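# Insert peg fully into block hole inside open box

## Task

Push the peg completely down into the hole of the block that sits on the floor of the open box.

## Robot and tools

Robot: two six-joint arms, left_arm and right_arm, each with a parallel two-finger gripper. Each base sits on a mounting plate, and both plates hang from one metal frame behind them; a plate and its half of the frame count as part of that arm for "too close" messages. Calibrated bases in the scene frame: left_arm at (+0.014, +0.181, +0.187) m, quat_wxyz (+0.999, -0.036, +0.003, -0.023); right_arm at (-0.043, -0.183, +0.187) m, quat_wxyz (+0.999, +0.036, +0.002, -0.015). Both are tilted slightly, so up in the left base frame is (-0.004, -0.072, +0.997) and in the right one (-0.004, +0.072, +0.997).

Frames: the scene frame has its origin at table-top height, halfway between the nominal bases, +x out over the table, +z up, +y toward left_arm (names do not match image sides). Fixed head cameras and the table use the scene frame. Each arm reports end_effector_position (m) and end_effector_quat_wxyz in its own base frame; these can be off by a few cm, worse at long reach. The end-effector point lies between the finger pads, about 1 cm short of the tips; the fingers point along gripper +z and close along gripper y.

Row layout (used by every moving call): one flat list of 14 numbers covering both arms, even if only one moves: left_arm waist, shoulder, elbow, wrist pitch, wrist yaw, wrist roll, opening, then the same seven for right_arm. Joint numbers are absolute target angles in radians (same form as the Joint positions line). Stated ranges per arm: waist -2.618 to 3.054, shoulder 0.000 to 3.142, elbow 0.000 to 3.142, wrist pitch -1.571 to 1.571, wrist yaw -1.571 to 1.571, wrist roll -2.094 to 2.094. Real ends may differ by up to 0.059 rad; a target more than 0.059 beyond a stated end (and beyond the current angle) is refused, and one past the real end is clipped, shown by "joint sent to its limit". Opening is an absolute command from -1 (closed) to +1 (fully open). To keep a gripper as it is, resend its current command; 0 means half-open, not "no change".

Tools:
- execute_actions(actions, cameras): actions is a list of actions; each action is a list of up to 15 rows, one row per 1/30 s step; fewer rows means the last row is held to fill 15 steps (0.5 s). An empty list just returns state and images.
- move(target, speed, blend, opening_speed, blocking, cameras): target is one 14-number row or a list of up to 15 rows (absolute joint angles plus openings), all sharing 10 s. speed is the peak rad/s of the joint with the longest travel, 0.01 to 12.57, default 0.5, one value or one per target. blend (rad) rounds corners of intermediate targets. opening_speed (at least 0.2 per second on the -1..1 scale) ramps the finger command. blocking=false returns after about 0.5 s while the move continues; a new move replaces it. Paths ignore obstacles and the other arm, and grippers travel on curves. The result adds a "move:" line: done, off_target (rested more than 0.035 rad away), moving, held or fault, plus limits=held if steps were withheld.
- wait(seconds 0 to 10, cameras): lets time pass holding last commands.
- stop(cameras): brakes a running move.
- zoom_image(camera, region): camera is cam_head_left, cam_head_right, cam_left_wrist or cam_right_wrist; region [x0, y0, x1, y1] pixels from the top-left, at most 504x504, on that camera's latest image. All images are 672x504.
- read_manual(section): licence texts only.
- finished_scene(scene): ends scene 1 or 2 permanently; the peg must stay inserted without the robot holding it. Scene 1 is practice and may be skipped.

Result lines: Joint positions and Joint velocities give one block per arm in joint order, ending with the finger gap in metres (0.093 open) and its rate; "within noise" means still. Joint targets shows what joints are currently driven to; resend these to hold still. Tool commands shows gripper commands. grip_measured is the motor position on the -1..1 scale: pads meet near -0.94, and each mm of object width adds about 0.0208; readings may sit up to 0.02 high. For a firm hold on a rigid part, command at least 0.24 below the reading for its width and keep sending that value; release by sending well above it. Joint torques are total drive output including gravity, positive toward larger angles; joints 1 to 3 wrap at ±28 N m. "joint command not followed" means the clearance check altered targets. Step readings list joint angles at some steps (only for execute_actions).

Motion limits: per step, waist/shoulder/elbow targets stay within 0.339 rad of measured angles, wrist joints within 2.2; targets that would move a gripper over 200 mm at once are scaled back. Friction and gravity can leave joints short; tiny moves may not happen.

Avoid: dropping the peg or releasing it while moving, fast impacts, hard pressing (targets far past contact press harder), arms touching each other or one gripper closing on the other's fingers, and anything falling or being left off the table (fails the task). Long holds, stretched poses or pushing against unreachable targets heat motors: MOTOR HOT at 75 °C, a fold-and-idle fault at 90 °C, collapse at 100 °C. Objects may occasionally be nudged by outside pushes.

Each tool is called after "Call:" as name([rows], argument=value, ...), one row to a line, values as JSON.

## Session

Call:
execute_actions(actions=[])

Scene clock: 0.00 s.
left_arm: end_effector_position=(+0.3914, +0.0426, +0.0756) grip_measured=+1.000 end_effector_quat_wxyz=(+0.551, -0.064, +0.827, +0.094) | right_arm: end_effector_position=(+0.3717, -0.0222, +0.0974) grip_measured=+1.000 end_effector_quat_wxyz=(+0.587, +0.078, +0.803, -0.067)
Joint positions: left_arm=[0.018 1.617 0.392 0.832 -0.211 0.005 0.093] | right_arm=[0.054 1.489 0.296 0.877 0.253 0.064 0.093]
Joint velocities: within noise
Joint torques (N m): no reading
Heat: left arm: 29 °C; right arm: 28 °C.
Joint targets: left_arm=[0.018 1.610 0.400 0.834 -0.212 0.006] | right_arm=[0.054 1.481 0.307 0.888 0.253 0.064]
Tool commands: left_gripper/opening=+1.0 right_gripper/opening=+1.0

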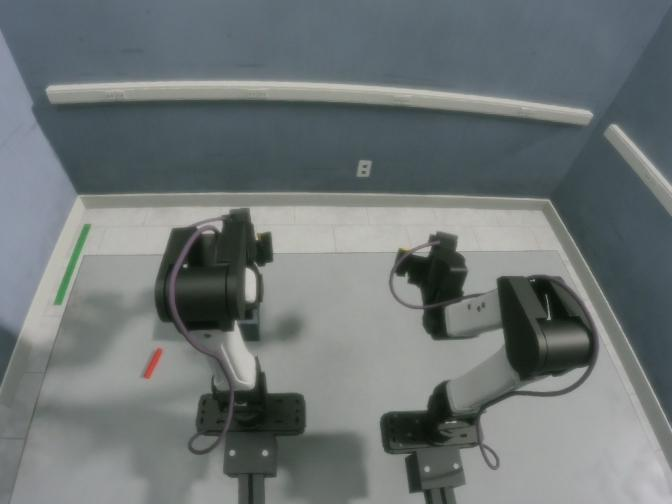

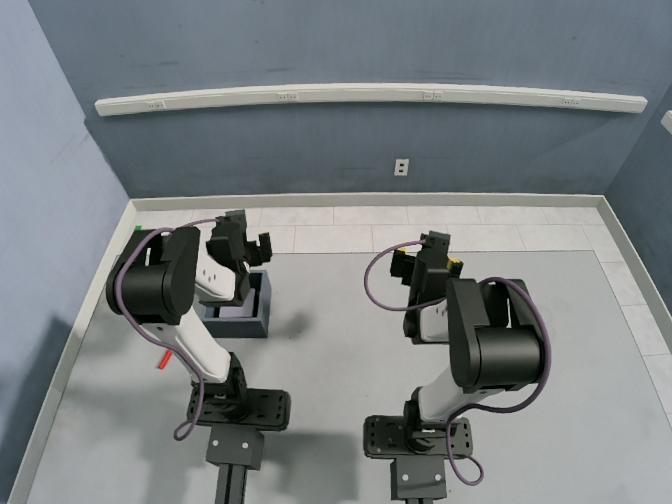

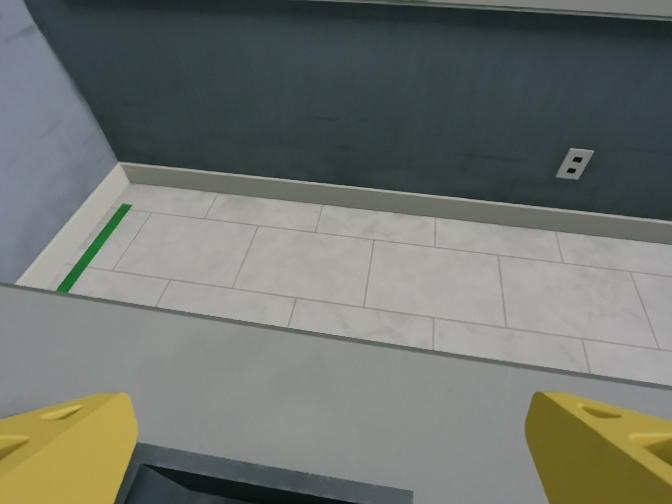

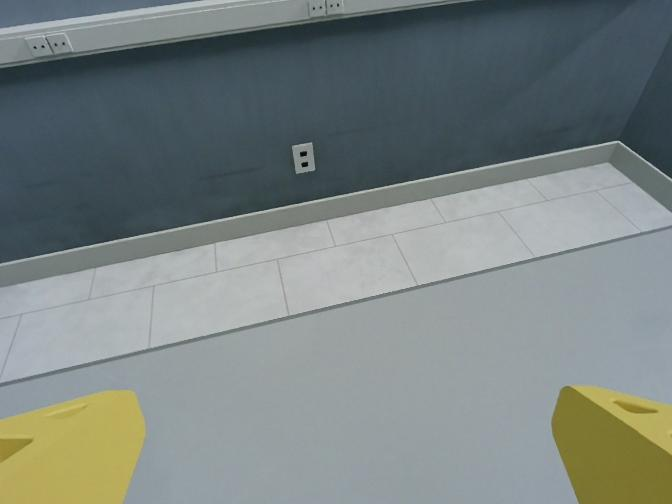

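Call:
zoom_image(camera="cam_head_right", region=[130, 230, 298, 398])

Call:
zoom_image(camera="cam_head_left", region=[110, 300, 210, 400])

Scaled by 3.000.

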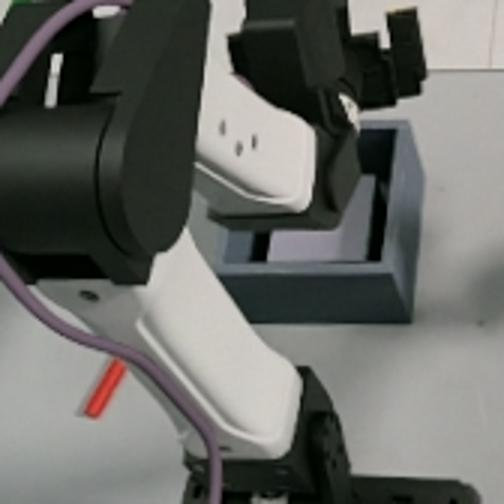

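Scaled by 5.040.

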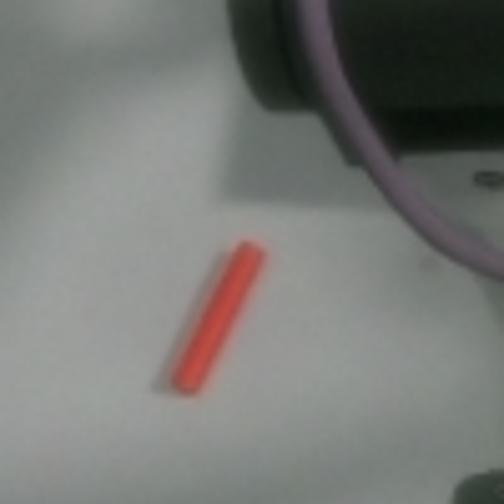

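Call:
move(target=[0.0,1.81,1.371,-1.132,0,0,1,0.054,1.489,0.296,0.877,0.253,0.064,1], speed=1.2)

Call:
move(target=[1.1,1.6,1.4,-1.37,0,0,1,0.054,1.489,0.296,0.877,0.253,0.064,1], speed=1.2)

Scene clock: 38.33 s.
left_arm: end_effector_position=(+0.3237, +0.0039, +0.0759) grip_measured=+1.000 end_effector_quat_wxyz=(-0.002, -0.001, +1.000, +0.004) | right_arm: end_effector_position=(+0.3714, -0.0222, +0.0964) grip_measured=+1.000 end_effector_quat_wxyz=(+0.586, +0.078, +0.804, -0.068)
Joint positions: left_arm=[0.008 1.792 1.341 -1.124 -0.007 0.005 0.093] | right_arm=[0.054 1.489 0.296 0.873 0.253 0.064 0.093]
Joint velocities: within noise
Joint torques (N m): left_arm=[-0.88 -4.96 8.16 0.18 0.12 -0.1] | right_arm=[0.53 -4.34 6.11 1.94 0.06 0.03]
Heat: left arm: 32 °C; right arm: 31 °C.
Joint targets: left_arm=[0.000 1.810 1.371 -1.132 0.000 0.000] | right_arm=[0.054 1.489 0.296 0.877 0.253 0.064]
move: done

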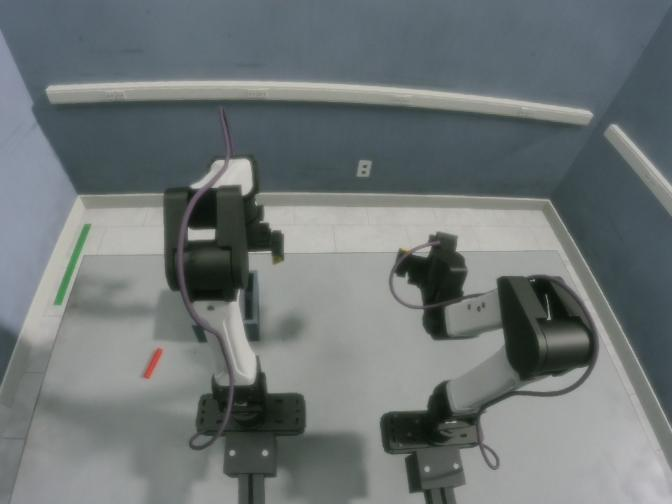

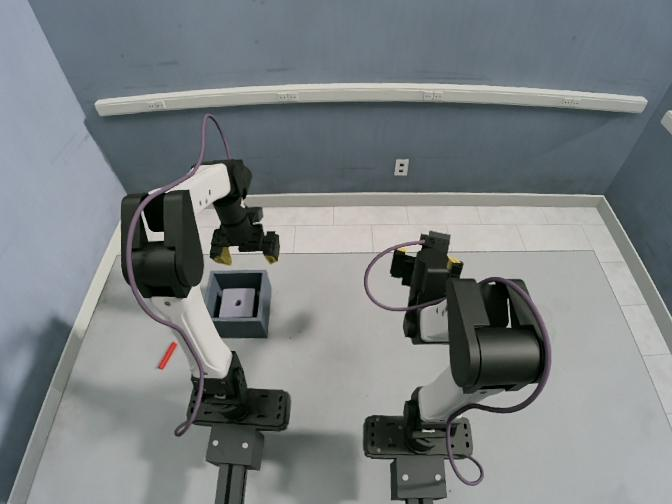

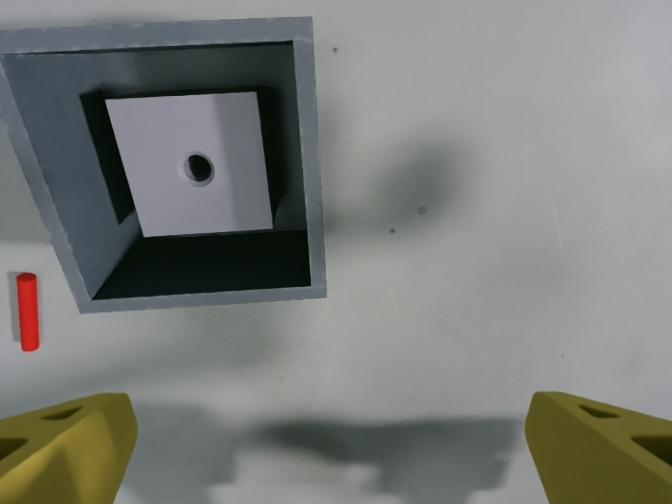

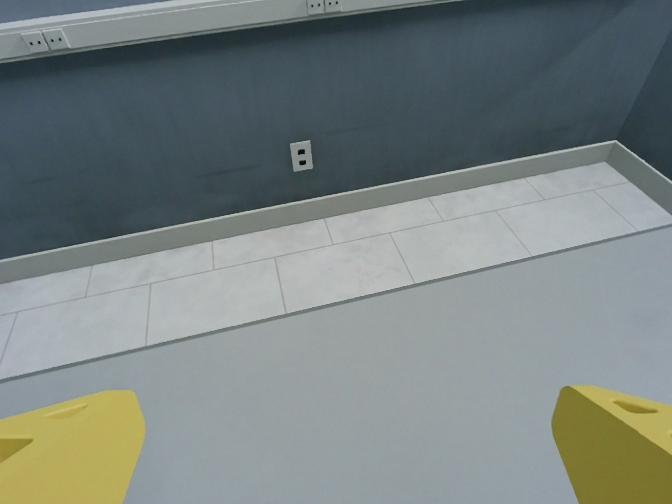

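Scene clock: 40.00 s.
left_arm: end_effector_position=(+0.1250, +0.2460, +0.1302) grip_measured=+1.000 end_effector_quat_wxyz=(-0.022, -0.520, +0.854, -0.012) | right_arm: end_effector_position=(+0.3714, -0.0222, +0.0964) grip_measured=+1.000 end_effector_quat_wxyz=(+0.586, +0.078, +0.804, -0.068)
Joint positions: left_arm=[1.099 1.631 1.372 -1.361 -0.002 0.005 0.093] | right_arm=[0.054 1.489 0.296 0.873 0.253 0.064 0.093]
Joint velocities: within noise
Joint torques (N m): left_arm=[0.24 -8.01 7.99 -0.08 0.03 -0.11] | right_arm=[0.55 -4.33 6.23 1.9 0.05 0.06]
Heat: left arm: 32 °C; right arm: 31 °C.
Joint targets: left_arm=[1.100 1.600 1.400 -1.370 0.000 0.000] | right_arm=[0.054 1.489 0.296 0.877 0.253 0.064]
move: done

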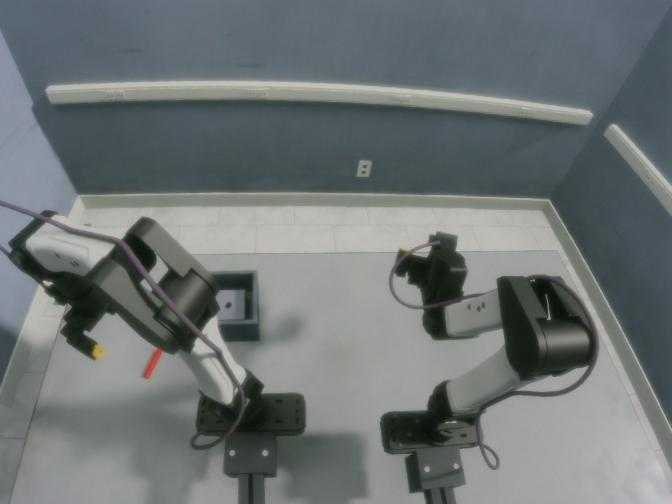

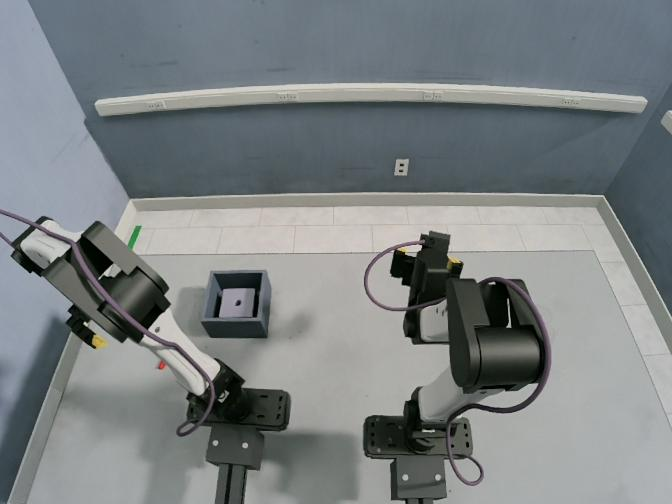

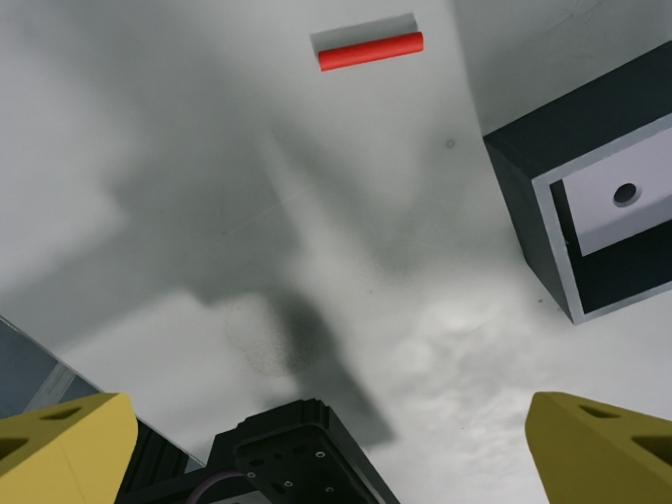

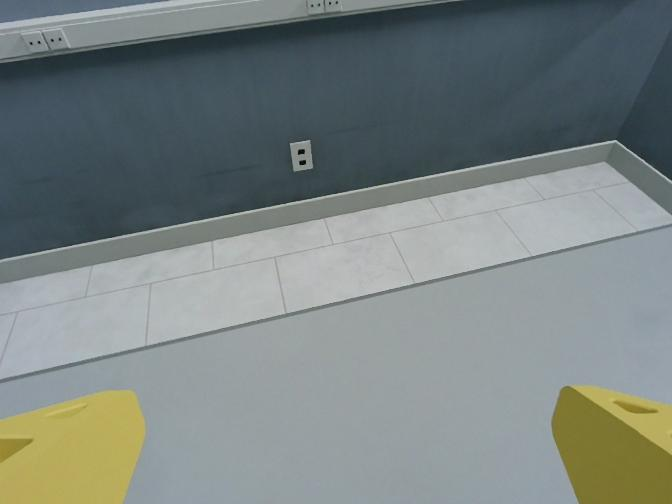

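Call:
move(target=[0.8365,2.225,1.277,-0.690,-0.32,1.1415,1,0.054,1.489,0.296,0.877,0.253,0.064,1], speed=1.2, cameras=["cam_head_left","cam_left_wrist"])

Scene clock: 152.47 s.
left_arm: end_effector_position=(+0.2006, +0.3009, -0.0693) grip_measured=+1.000 end_effector_quat_wxyz=(-0.146, +0.149, +0.976, +0.061) | right_arm: end_effector_position=(+0.3714, -0.0222, +0.0963) grip_measured=+1.000 end_effector_quat_wxyz=(+0.585, +0.078, +0.804, -0.068)
Joint positions: left_arm=[0.839 2.212 1.281 -0.702 -0.313 1.132 0.093] | right_arm=[0.054 1.489 0.296 0.872 0.253 0.064 0.093]
Joint velocities: within noise
Joint torques (N m): left_arm=[-0.28 -7.34 3.63 0.11 -0.25 0.03] | right_arm=[0.4 -4.36 6.17 1.94 0.06 0.02]
Heat: left arm: 37 °C; right arm: 37 °C.
Joint targets: left_arm=[0.836 2.225 1.277 -0.690 -0.320 1.142] | right_arm=[0.054 1.489 0.296 0.877 0.253 0.064]
move: done
Images, in order (width x height): cam_head_left 672x504, cam_left_wrist 672x504.

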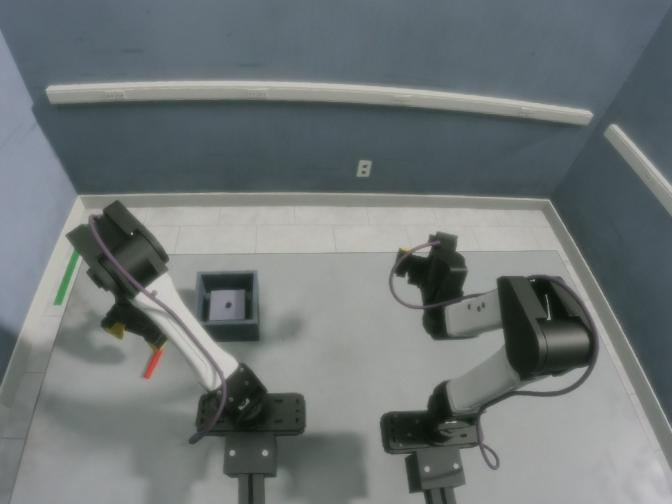

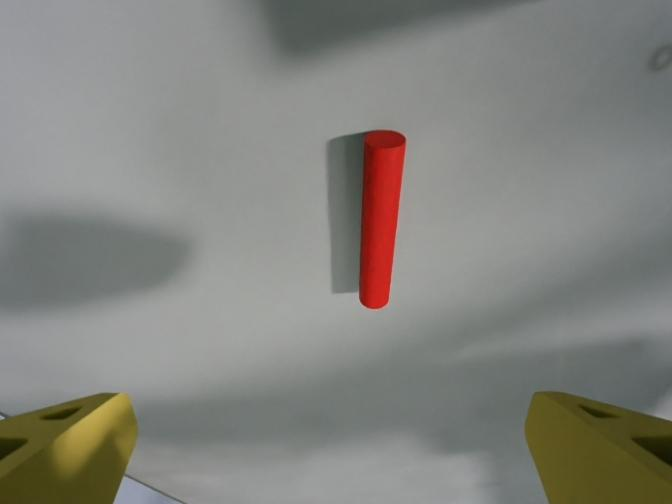

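Call:
move(target=[0.8434,2.385,1.22,-0.471,-0.32,1.137,1,0.054,1.489,0.296,0.877,0.253,0.064,1], speed=0.7, cameras=["cam_head_left","cam_left_wrist"])

Scene clock: 167.00 s.
left_arm: end_effector_position=(+0.1947, +0.2946, -0.1361) grip_measured=+1.000 end_effector_quat_wxyz=(-0.148, +0.149, +0.976, +0.060) | right_arm: end_effector_position=(+0.3714, -0.0222, +0.0963) grip_measured=+1.000 end_effector_quat_wxyz=(+0.585, +0.078, +0.804, -0.068)
Joint positions: left_arm=[0.839 2.373 1.222 -0.484 -0.314 1.132 0.093] | right_arm=[0.054 1.489 0.296 0.872 0.253 0.064 0.093]
Joint velocities: within noise
Joint torques (N m): left_arm=[0.25 -7.49 2.92 0.12 -0.24 -0.01] | right_arm=[0.49 -4.37 6.35 1.96 0.07 0.02]
Heat: left arm: 37 °C; right arm: 37 °C.
Joint targets: left_arm=[0.843 2.385 1.220 -0.471 -0.320 1.137] | right_arm=[0.054 1.489 0.296 0.877 0.253 0.064]
move: done
Images, in order (width x height): cam_head_left 672x504, cam_left_wrist 672x504.

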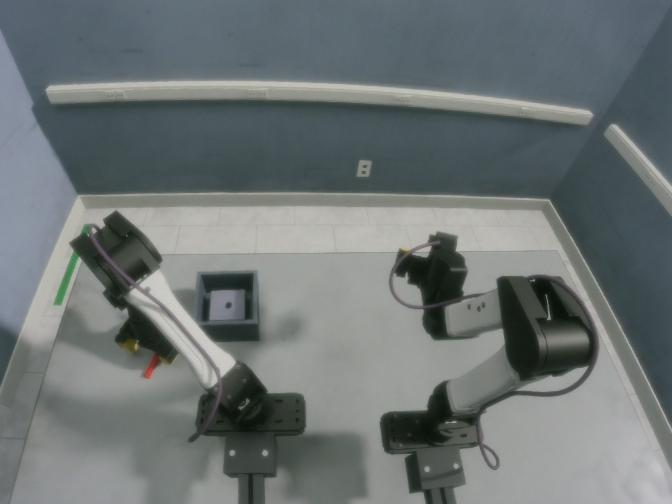

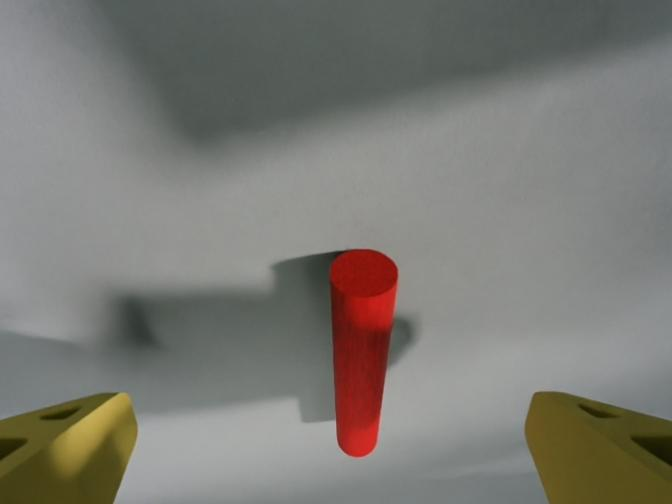

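Call:
move(target=[0.847,2.422,1.207,-0.420,-0.322,1.137,1,0.054,1.489,0.296,0.877,0.253,0.064,1], speed=0.3, cameras=["cam_left_wrist"])

Scene clock: 171.67 s.
left_arm: end_effector_position=(+0.1953, +0.2955, -0.1475) grip_measured=+1.000 end_effector_quat_wxyz=(-0.144, +0.148, +0.976, +0.066) | right_arm: end_effector_position=(+0.3713, -0.0222, +0.0962) grip_measured=+1.000 end_effector_quat_wxyz=(+0.585, +0.078, +0.804, -0.068)
Joint positions: left_arm=[0.839 2.403 1.214 -0.433 -0.315 1.132 0.093] | right_arm=[0.054 1.489 0.296 0.872 0.253 0.064 0.093]
Joint velocities: within noise
Joint torques (N m): left_arm=[0.62 -6.97 2.32 0.13 -0.26 0] | right_arm=[0.57 -4.51 6.22 1.96 0.06 0.05]
Heat: left arm: 37 °C; right arm: 37 °C.
Joint targets: left_arm=[0.847 2.422 1.207 -0.420 -0.322 1.137] | right_arm=[0.054 1.489 0.296 0.877 0.253 0.064]
move: done
Images, in order (width x height): cam_left_wrist 672x504.

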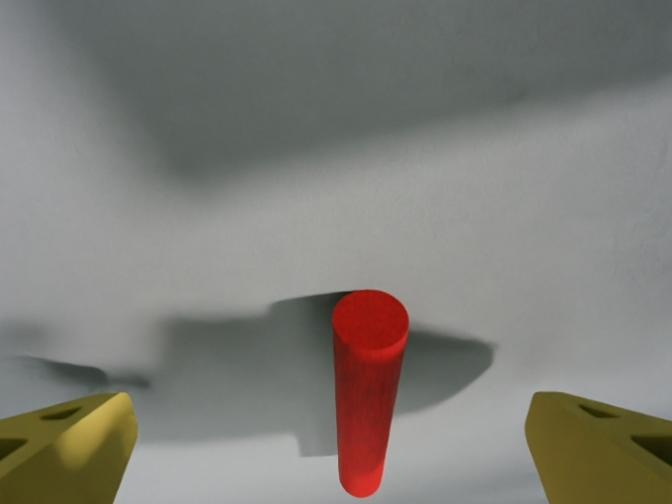

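Call:
move([
  [0.847,2.445,1.199,-0.389,-0.322,1.137,1,0.054,1.489,0.296,0.877,0.253,0.064,1],
  [0.847,2.445,1.199,-0.389,-0.322,1.137,-0.9,0.054,1.489,0.296,0.877,0.253,0.064,1],
], speed=0.3, opening_speed=1.5, cameras=["cam_left_wrist"])

Scene clock: 180.40 s.
left_arm: end_effector_position=(+0.1945, +0.2958, -0.1550) grip_measured=-0.850 end_effector_quat_wxyz=(-0.144, +0.147, +0.976, +0.069) | right_arm: end_effector_position=(+0.3713, -0.0222, +0.0962) grip_measured=+1.000 end_effector_quat_wxyz=(+0.585, +0.078, +0.804, -0.068)
Joint positions: left_arm=[0.84 2.423 1.208 -0.4 -0.318 1.132 0.004] | right_arm=[0.054 1.489 0.296 0.872 0.253 0.064 0.093]
Joint velocities: within noise
Joint torques (N m): left_arm=[0.55 -6.65 2.09 0.14 -0.24 -0.01] | right_arm=[0.47 -4.36 6.26 1.9 0.06 0.03]
Heat: left arm: 37 °C; right arm: 38 °C.
Joint targets: left_arm=[0.847 2.445 1.199 -0.389 -0.322 1.137] | right_arm=[0.054 1.489 0.296 0.877 0.253 0.064]
move: done
Images, in order (width x height): cam_left_wrist 672x504.

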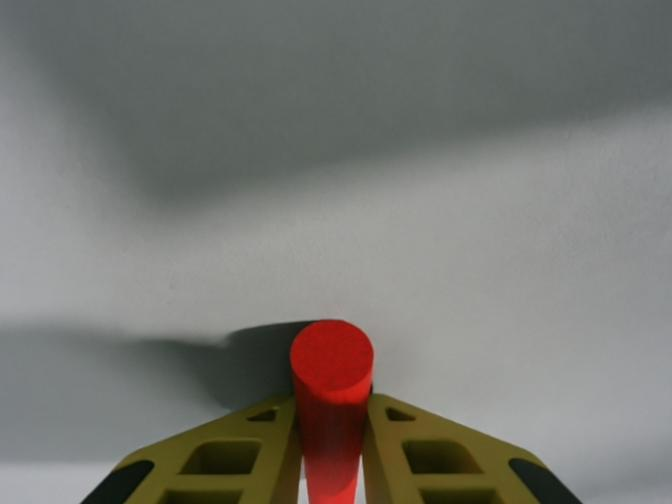

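Call:
move([
  [0.845,2.225,1.277,-0.69,-0.32,1.135,-0.9,0.054,1.489,0.296,0.877,0.253,0.064,1],
  [0.93,2.62,0.976,1.411,0,0.042,-0.9,0.054,1.489,0.296,0.877,0.253,0.064,1],
], speed=[0.6,1.2], blend=0.15, cameras=["cam_head_left","cam_head_right","cam_left_wrist"])

Scene clock: 196.93 s.
left_arm: end_effector_position=(+0.3198, +0.4246, -0.0512) grip_measured=-0.850 end_effector_quat_wxyz=(+0.550, -0.332, +0.707, +0.294) | right_arm: end_effector_position=(+0.3713, -0.0222, +0.0962) grip_measured=+1.000 end_effector_quat_wxyz=(+0.585, +0.078, +0.804, -0.068)
Joint positions: left_arm=[0.923 2.599 0.984 1.392 -0.006 0.05 0.004] | right_arm=[0.054 1.489 0.296 0.872 0.253 0.064 0.093]
Joint velocities: within noise
Joint torques (N m): left_arm=[0.49 -7.24 1.81 2.47 0.07 -0.13] | right_arm=[0.44 -4.34 6.28 1.97 0.05 0.06]
Heat: left arm: 37 °C; right arm: 38 °C.
Joint targets: left_arm=[0.930 2.620 0.976 1.411 0.000 0.042] | right_arm=[0.054 1.489 0.296 0.877 0.253 0.064]
move: done
Images, in order (width x height): cam_head_left 672x504, cam_head_right 672x504, cam_left_wrist 672x504.

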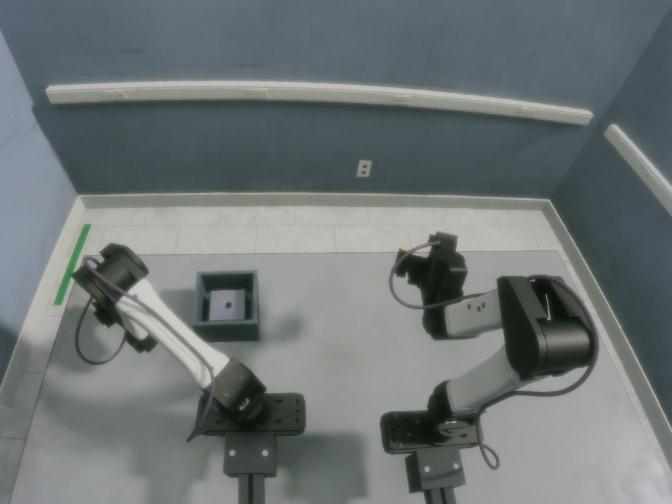

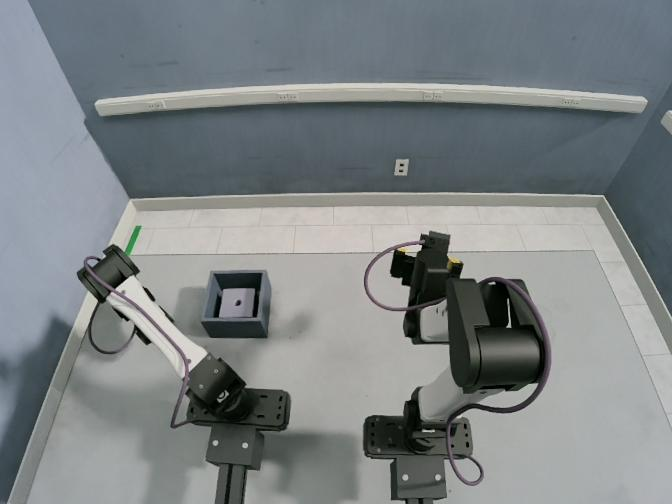

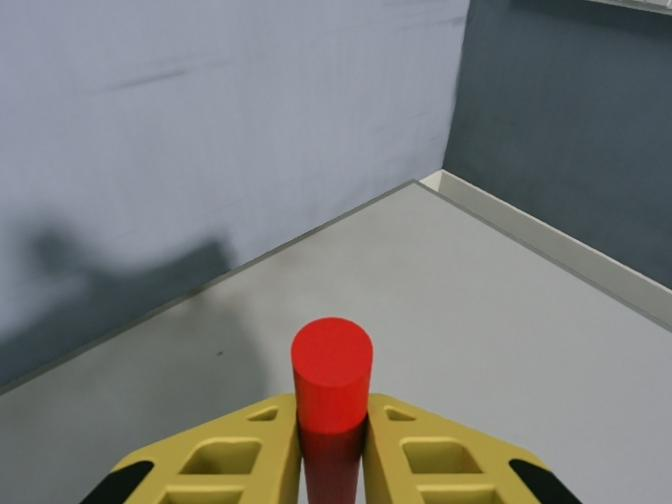

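Call:
move(target=[0.93,2.78,1.058,1.484,0,0.042,-0.9,0.054,1.489,0.296,0.877,0.253,0.064,1], speed=0.3, cameras=["cam_head_left","cam_left_wrist"])

Scene clock: 204.33 s.
left_arm: end_effector_position=(+0.3165, +0.4200, -0.0958) grip_measured=-0.850 end_effector_quat_wxyz=(+0.543, -0.335, +0.713, +0.289) | right_arm: end_effector_position=(+0.3713, -0.0222, +0.0962) grip_measured=+1.000 end_effector_quat_wxyz=(+0.585, +0.078, +0.804, -0.068)
Joint positions: left_arm=[0.923 2.752 1.046 1.461 -0.005 0.049 0.004] | right_arm=[0.054 1.489 0.296 0.872 0.253 0.064 0.093]
Joint velocities: within noise
Joint torques (N m): left_arm=[0.47 -6.75 2.96 2.52 0.08 -0.14] | right_arm=[0.38 -4.34 6.15 1.9 0.06 0.05]
Heat: left arm: 37 °C; right arm: 38 °C.
Joint targets: left_arm=[0.930 2.780 1.058 1.484 0.000 0.042] | right_arm=[0.054 1.489 0.296 0.877 0.253 0.064]
move: done
Images, in order (width x height): cam_head_left 672x504, cam_left_wrist 672x504.

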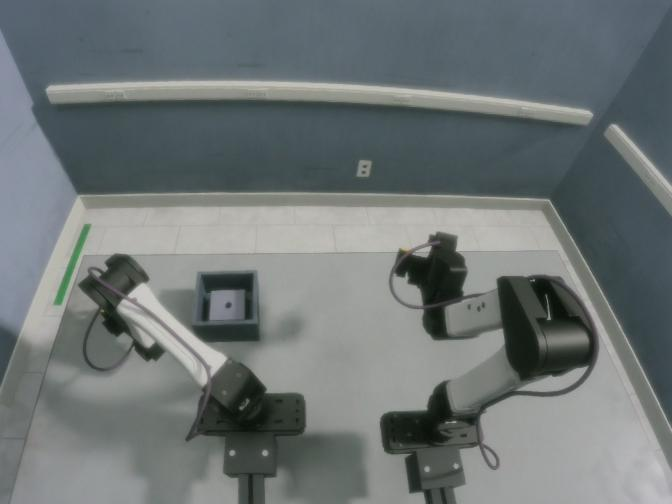

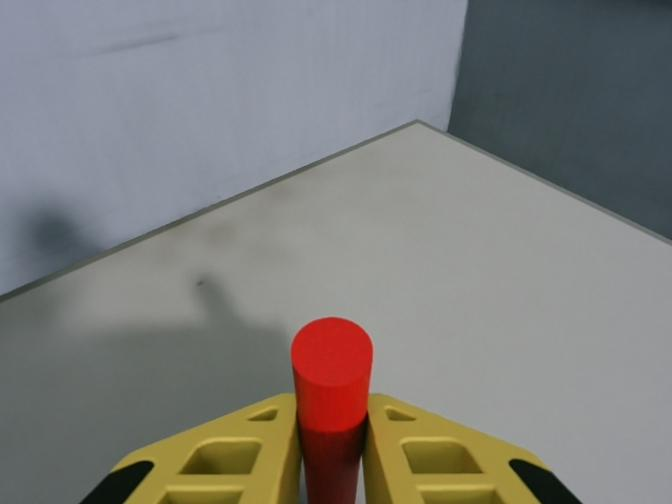

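Call:
move(target=[0.93,2.804,1.071,1.495,0,0.042,-0.9,0.054,1.489,0.296,0.877,0.253,0.064,1], speed=0.15, cameras=["cam_head_right","cam_left_wrist"])

Call:
zoom_image(camera="cam_head_right", region=[60, 230, 220, 390])

Scene clock: 209.13 s.
left_arm: end_effector_position=(+0.3184, +0.4225, -0.0960) grip_measured=-0.850 end_effector_quat_wxyz=(+0.547, -0.333, +0.710, +0.292) | right_arm: end_effector_position=(+0.3713, -0.0222, +0.0962) grip_measured=+1.000 end_effector_quat_wxyz=(+0.585, +0.078, +0.804, -0.068)
Joint positions: left_arm=[0.923 2.765 1.064 1.468 -0.005 0.049 0.004] | right_arm=[0.054 1.489 0.296 0.872 0.253 0.064 0.093]
Joint velocities: within noise
Joint torques (N m): left_arm=[0.47 -5.82 2.61 2.54 0.07 -0.13] | right_arm=[0.44 -4.3 6.12 1.96 0.06 0.05]
Heat: left arm: 37 °C; right arm: 38 °C.
Joint targets: left_arm=[0.930 2.804 1.071 1.495 0.000 0.042] | right_arm=[0.054 1.489 0.296 0.877 0.253 0.064]
move: off_target (left_arm); left_arm: the shoulder is farthest, 0.039 rad from its target
Images, in order (width x height): cam_head_right 672x504, cam_left_wrist 672x504.

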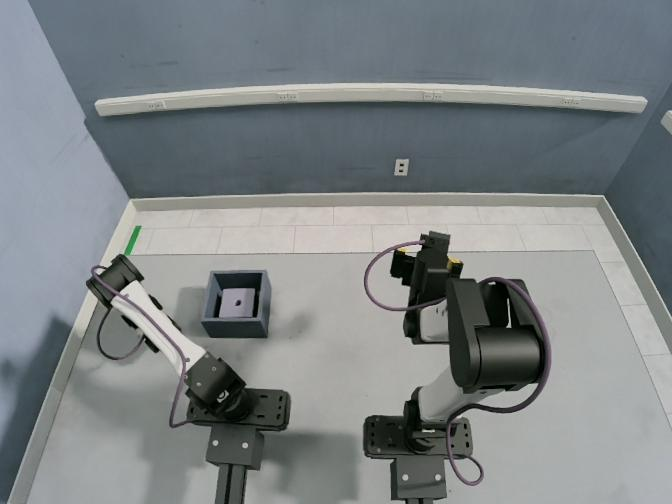

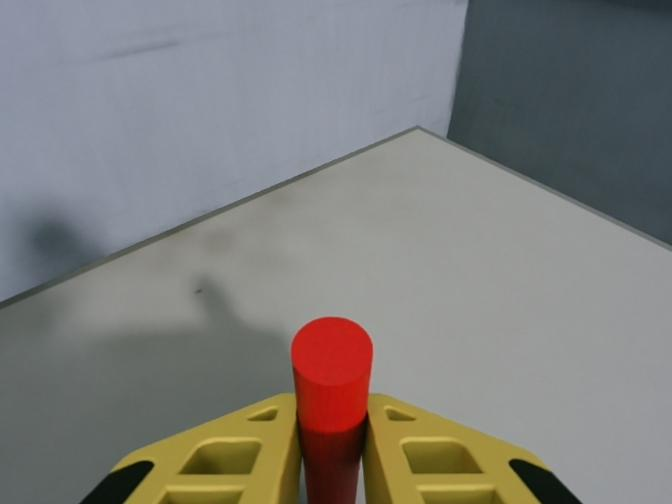

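Scaled by 3.150.

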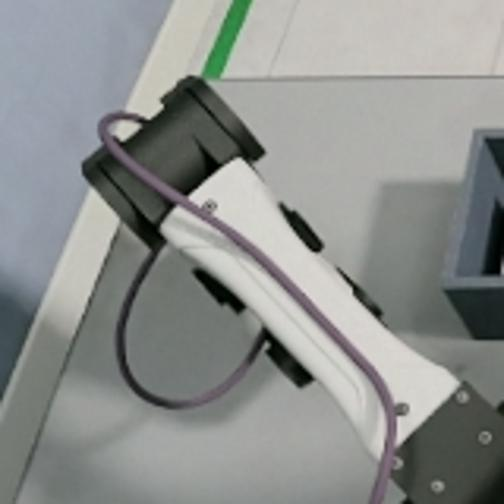

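Call:
move([
  [0.93,2.785,1.06,1.486,0,0.042,-0.9,0.054,1.489,0.296,0.877,0.253,0.064,1],
  [0.93,2.785,1.06,1.486,0,0.042,-0.3,0.054,1.489,0.296,0.877,0.253,0.064,1],
], speed=0.15, opening_speed=0.3, cameras=["cam_left_wrist"])

Scene clock: 217.37 s.
left_arm: end_effector_position=(+0.3179, +0.4218, -0.0988) grip_measured=-0.302 end_effector_quat_wxyz=(+0.544, -0.335, +0.713, +0.290) | right_arm: end_effector_position=(+0.3713, -0.0222, +0.0962) grip_measured=+1.000 end_effector_quat_wxyz=(+0.585, +0.078, +0.804, -0.068)
Joint positions: left_arm=[0.923 2.766 1.064 1.459 -0.005 0.049 0.031] | right_arm=[0.054 1.489 0.296 0.872 0.253 0.064 0.093]
Joint velocities: within noise
Joint torques (N m): left_arm=[0.47 -7.5 1.62 2.54 0.06 -0.13] | right_arm=[0.46 -4.38 6.27 1.92 0.05 0.07]
Heat: left arm: 37 °C; right arm: 39 °C.
Joint targets: left_arm=[0.930 2.785 1.060 1.486 0.000 0.042] | right_arm=[0.054 1.489 0.296 0.877 0.253 0.064]
move: done
Images, in order (width x height): cam_left_wrist 672x504.

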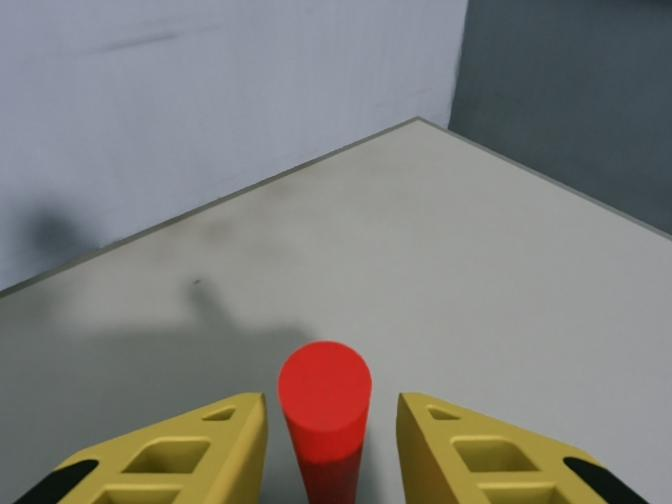

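Call:
move([
  [0.93,2.785,1.06,1.486,0,0.042,0.9,0.054,1.489,0.296,0.877,0.253,0.064,1],
  [0.93,2.62,0.976,1.415,0,0.042,0.9,0.054,1.489,0.296,0.877,0.253,0.064,1],
  [0.93,1.985,0.882,0.863,0,0.042,0.9,0.054,1.489,0.296,0.877,0.253,0.064,1],
  [0.93,2.358,1.64,-0.442,-0.038,0.014,0.9,0.054,1.489,0.296,0.877,0.253,0.064,1],
], speed=[0.2,0.25,1,1], opening_speed=0.4, blend=[0,0.03,0.1,0])

Scene clock: 248.57 s.
left_arm: end_effector_position=(+0.3109, +0.4189, -0.0359) grip_measured=+0.898 end_effector_quat_wxyz=(+0.174, -0.428, +0.880, +0.105) | right_arm: end_effector_position=(+0.3713, -0.0222, +0.0962) grip_measured=+1.000 end_effector_quat_wxyz=(+0.585, +0.078, +0.804, -0.068)
Joint positions: left_arm=[0.923 2.334 1.608 -0.437 -0.028 0.023 0.088] | right_arm=[0.054 1.489 0.296 0.872 0.253 0.064 0.093]
Joint velocities: within noise
Joint torques (N m): left_arm=[0.42 -8.49 8.27 1 -0.12 -0.15] | right_arm=[0.53 -4.37 6.28 1.95 0.06 0.06]
Heat: left arm: 38 °C; right arm: 39 °C.
Joint targets: left_arm=[0.930 2.358 1.640 -0.442 -0.038 0.014] | right_arm=[0.054 1.489 0.296 0.877 0.253 0.064]
move: done

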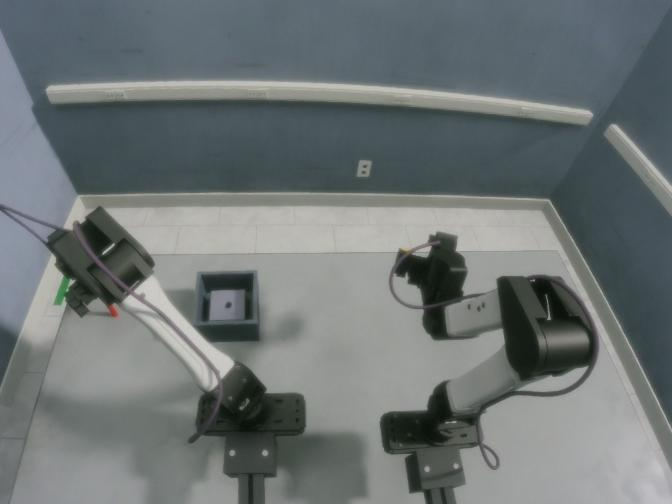

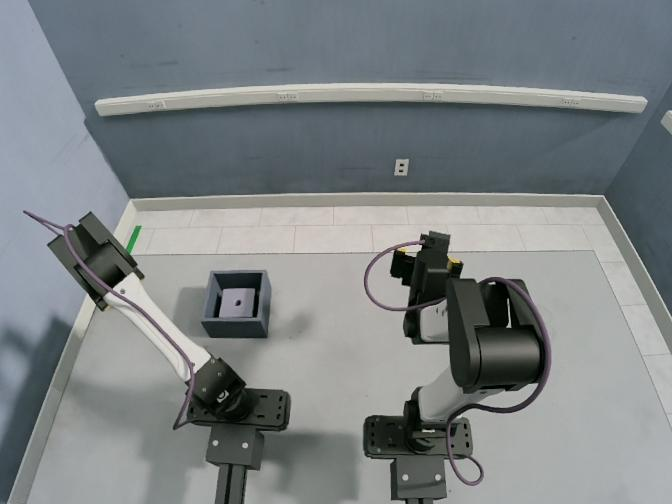

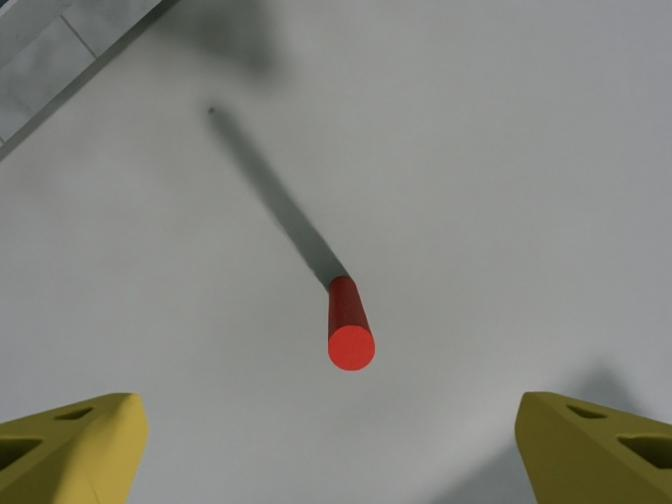

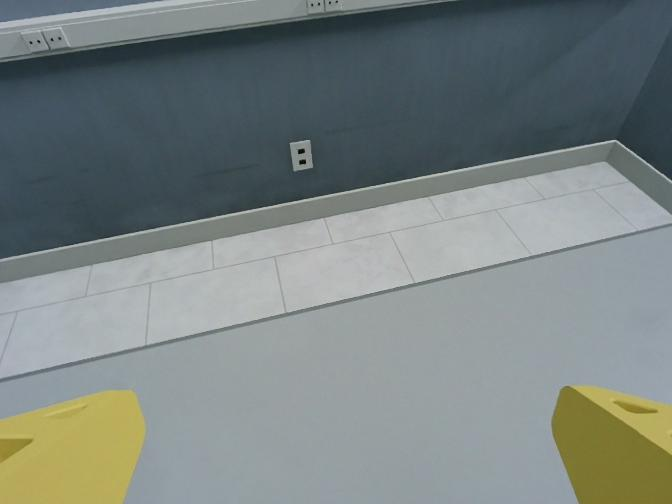

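Call:
move(target=[0.921,2.475,1.623,-0.309,-0.038,0.014,0.9,0.054,1.489,0.296,0.877,0.253,0.064,1], speed=0.3, cameras=["cam_head_left","cam_left_wrist"])

Scene clock: 271.20 s.
left_arm: end_effector_position=(+0.3140, +0.4231, -0.0856) grip_measured=+0.898 end_effector_quat_wxyz=(+0.171, -0.429, +0.881, +0.103) | right_arm: end_effector_position=(+0.3713, -0.0222, +0.0962) grip_measured=+1.000 end_effector_quat_wxyz=(+0.585, +0.078, +0.804, -0.068)
Joint positions: left_arm=[0.923 2.456 1.612 -0.324 -0.028 0.023 0.088] | right_arm=[0.054 1.489 0.296 0.872 0.253 0.064 0.093]
Joint velocities: within noise
Joint torques (N m): left_arm=[-0.35 -9.16 6.19 1.17 -0.13 -0.15] | right_arm=[0.5 -4.34 6.24 1.94 0.02 0.04]
Heat: left arm: 39 °C; right arm: 40 °C.
Joint targets: left_arm=[0.921 2.475 1.623 -0.309 -0.038 0.014] | right_arm=[0.054 1.489 0.296 0.877 0.253 0.064]
move: done
Images, in order (width x height): cam_head_left 672x504, cam_left_wrist 672x504.

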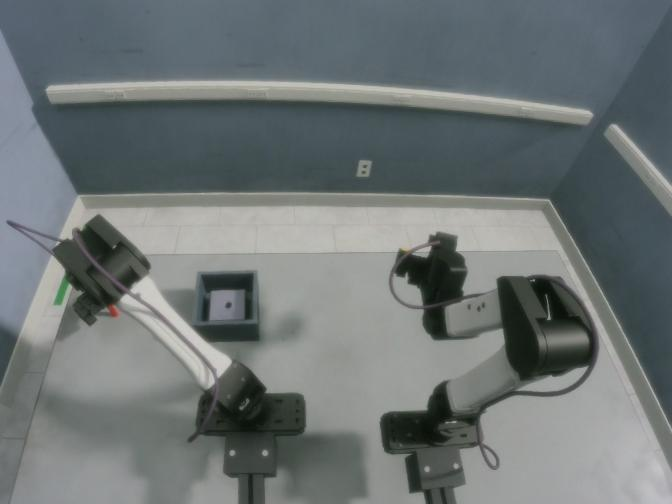

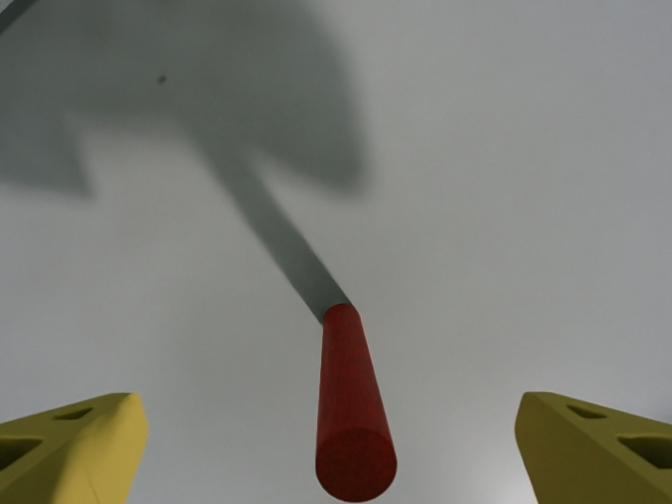

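Call:
move([
  [0.908,2.49,1.621,-0.293,-0.038,0.014,0.9,0.054,1.489,0.296,0.877,0.253,0.064,1],
  [0.908,2.49,1.621,-0.293,-0.038,0.014,-0.35,0.054,1.489,0.296,0.877,0.253,0.064,1],
], speed=0.2, opening_speed=0.7, cameras=["cam_left_wrist"])

Scene clock: 280.30 s.
left_arm: end_effector_position=(+0.3188, +0.4215, -0.0894) grip_measured=-0.348 end_effector_quat_wxyz=(+0.175, -0.425, +0.882, +0.104) | right_arm: end_effector_position=(+0.3713, -0.0222, +0.0962) grip_measured=+1.000 end_effector_quat_wxyz=(+0.585, +0.078, +0.804, -0.068)
Joint positions: left_arm=[0.914 2.467 1.612 -0.308 -0.029 0.023 0.028] | right_arm=[0.054 1.489 0.296 0.872 0.253 0.064 0.093]
Joint velocities: within noise
Joint torques (N m): left_arm=[-0.68 -8.85 5.97 1.22 -0.12 -0.15] | right_arm=[0.46 -4.31 6.08 1.95 0.04 0.03]
Heat: left arm: 39 °C; right arm: 40 °C.
Joint targets: left_arm=[0.908 2.490 1.621 -0.293 -0.038 0.014] | right_arm=[0.054 1.489 0.296 0.877 0.253 0.064]
move: done
Images, in order (width x height): cam_left_wrist 672x504.

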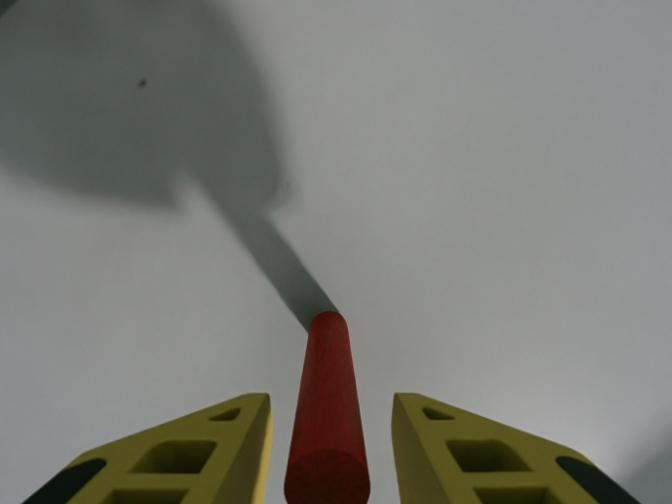

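Call:
move([
  [0.912,2.49,1.621,-0.293,-0.038,0.014,-0.35,0.054,1.489,0.296,0.877,0.253,0.064,1],
  [0.912,2.49,1.621,-0.293,-0.038,0.014,-0.9,0.054,1.489,0.296,0.877,0.253,0.064,1],
], speed=0.2, opening_speed=0.7, cameras=["cam_left_wrist"])

Scene clock: 285.53 s.
left_arm: end_effector_position=(+0.3187, +0.4217, -0.0894) grip_measured=-0.800 end_effector_quat_wxyz=(+0.174, -0.425, +0.882, +0.105) | right_arm: end_effector_position=(+0.3713, -0.0223, +0.0961) grip_measured=+1.000 end_effector_quat_wxyz=(+0.585, +0.078, +0.804, -0.068)
Joint positions: left_arm=[0.914 2.467 1.612 -0.307 -0.03 0.023 0.007] | right_arm=[0.054 1.489 0.296 0.871 0.253 0.064 0.093]
Joint velocities: within noise
Joint torques (N m): left_arm=[-0.29 -8.88 6.01 1.2 -0.12 -0.14] | right_arm=[0.54 -4.29 6.17 1.93 0.06 0.02]
Heat: left arm: 39 °C; right arm: 40 °C.
Joint targets: left_arm=[0.912 2.490 1.621 -0.293 -0.038 0.014] | right_arm=[0.054 1.489 0.296 0.877 0.253 0.064]
move: done
Images, in order (width x height): cam_left_wrist 672x504.

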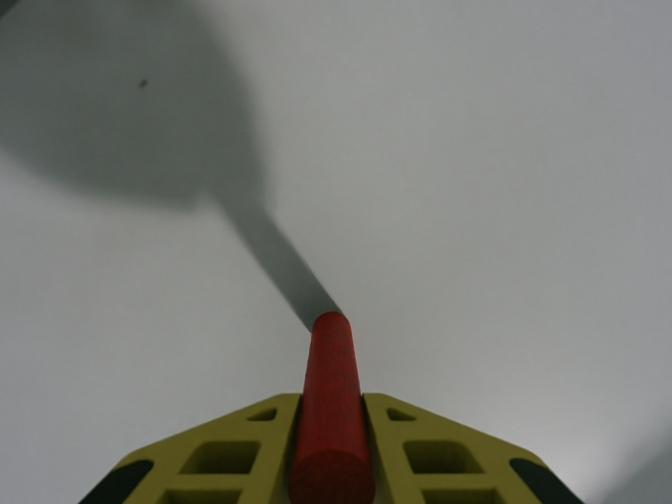

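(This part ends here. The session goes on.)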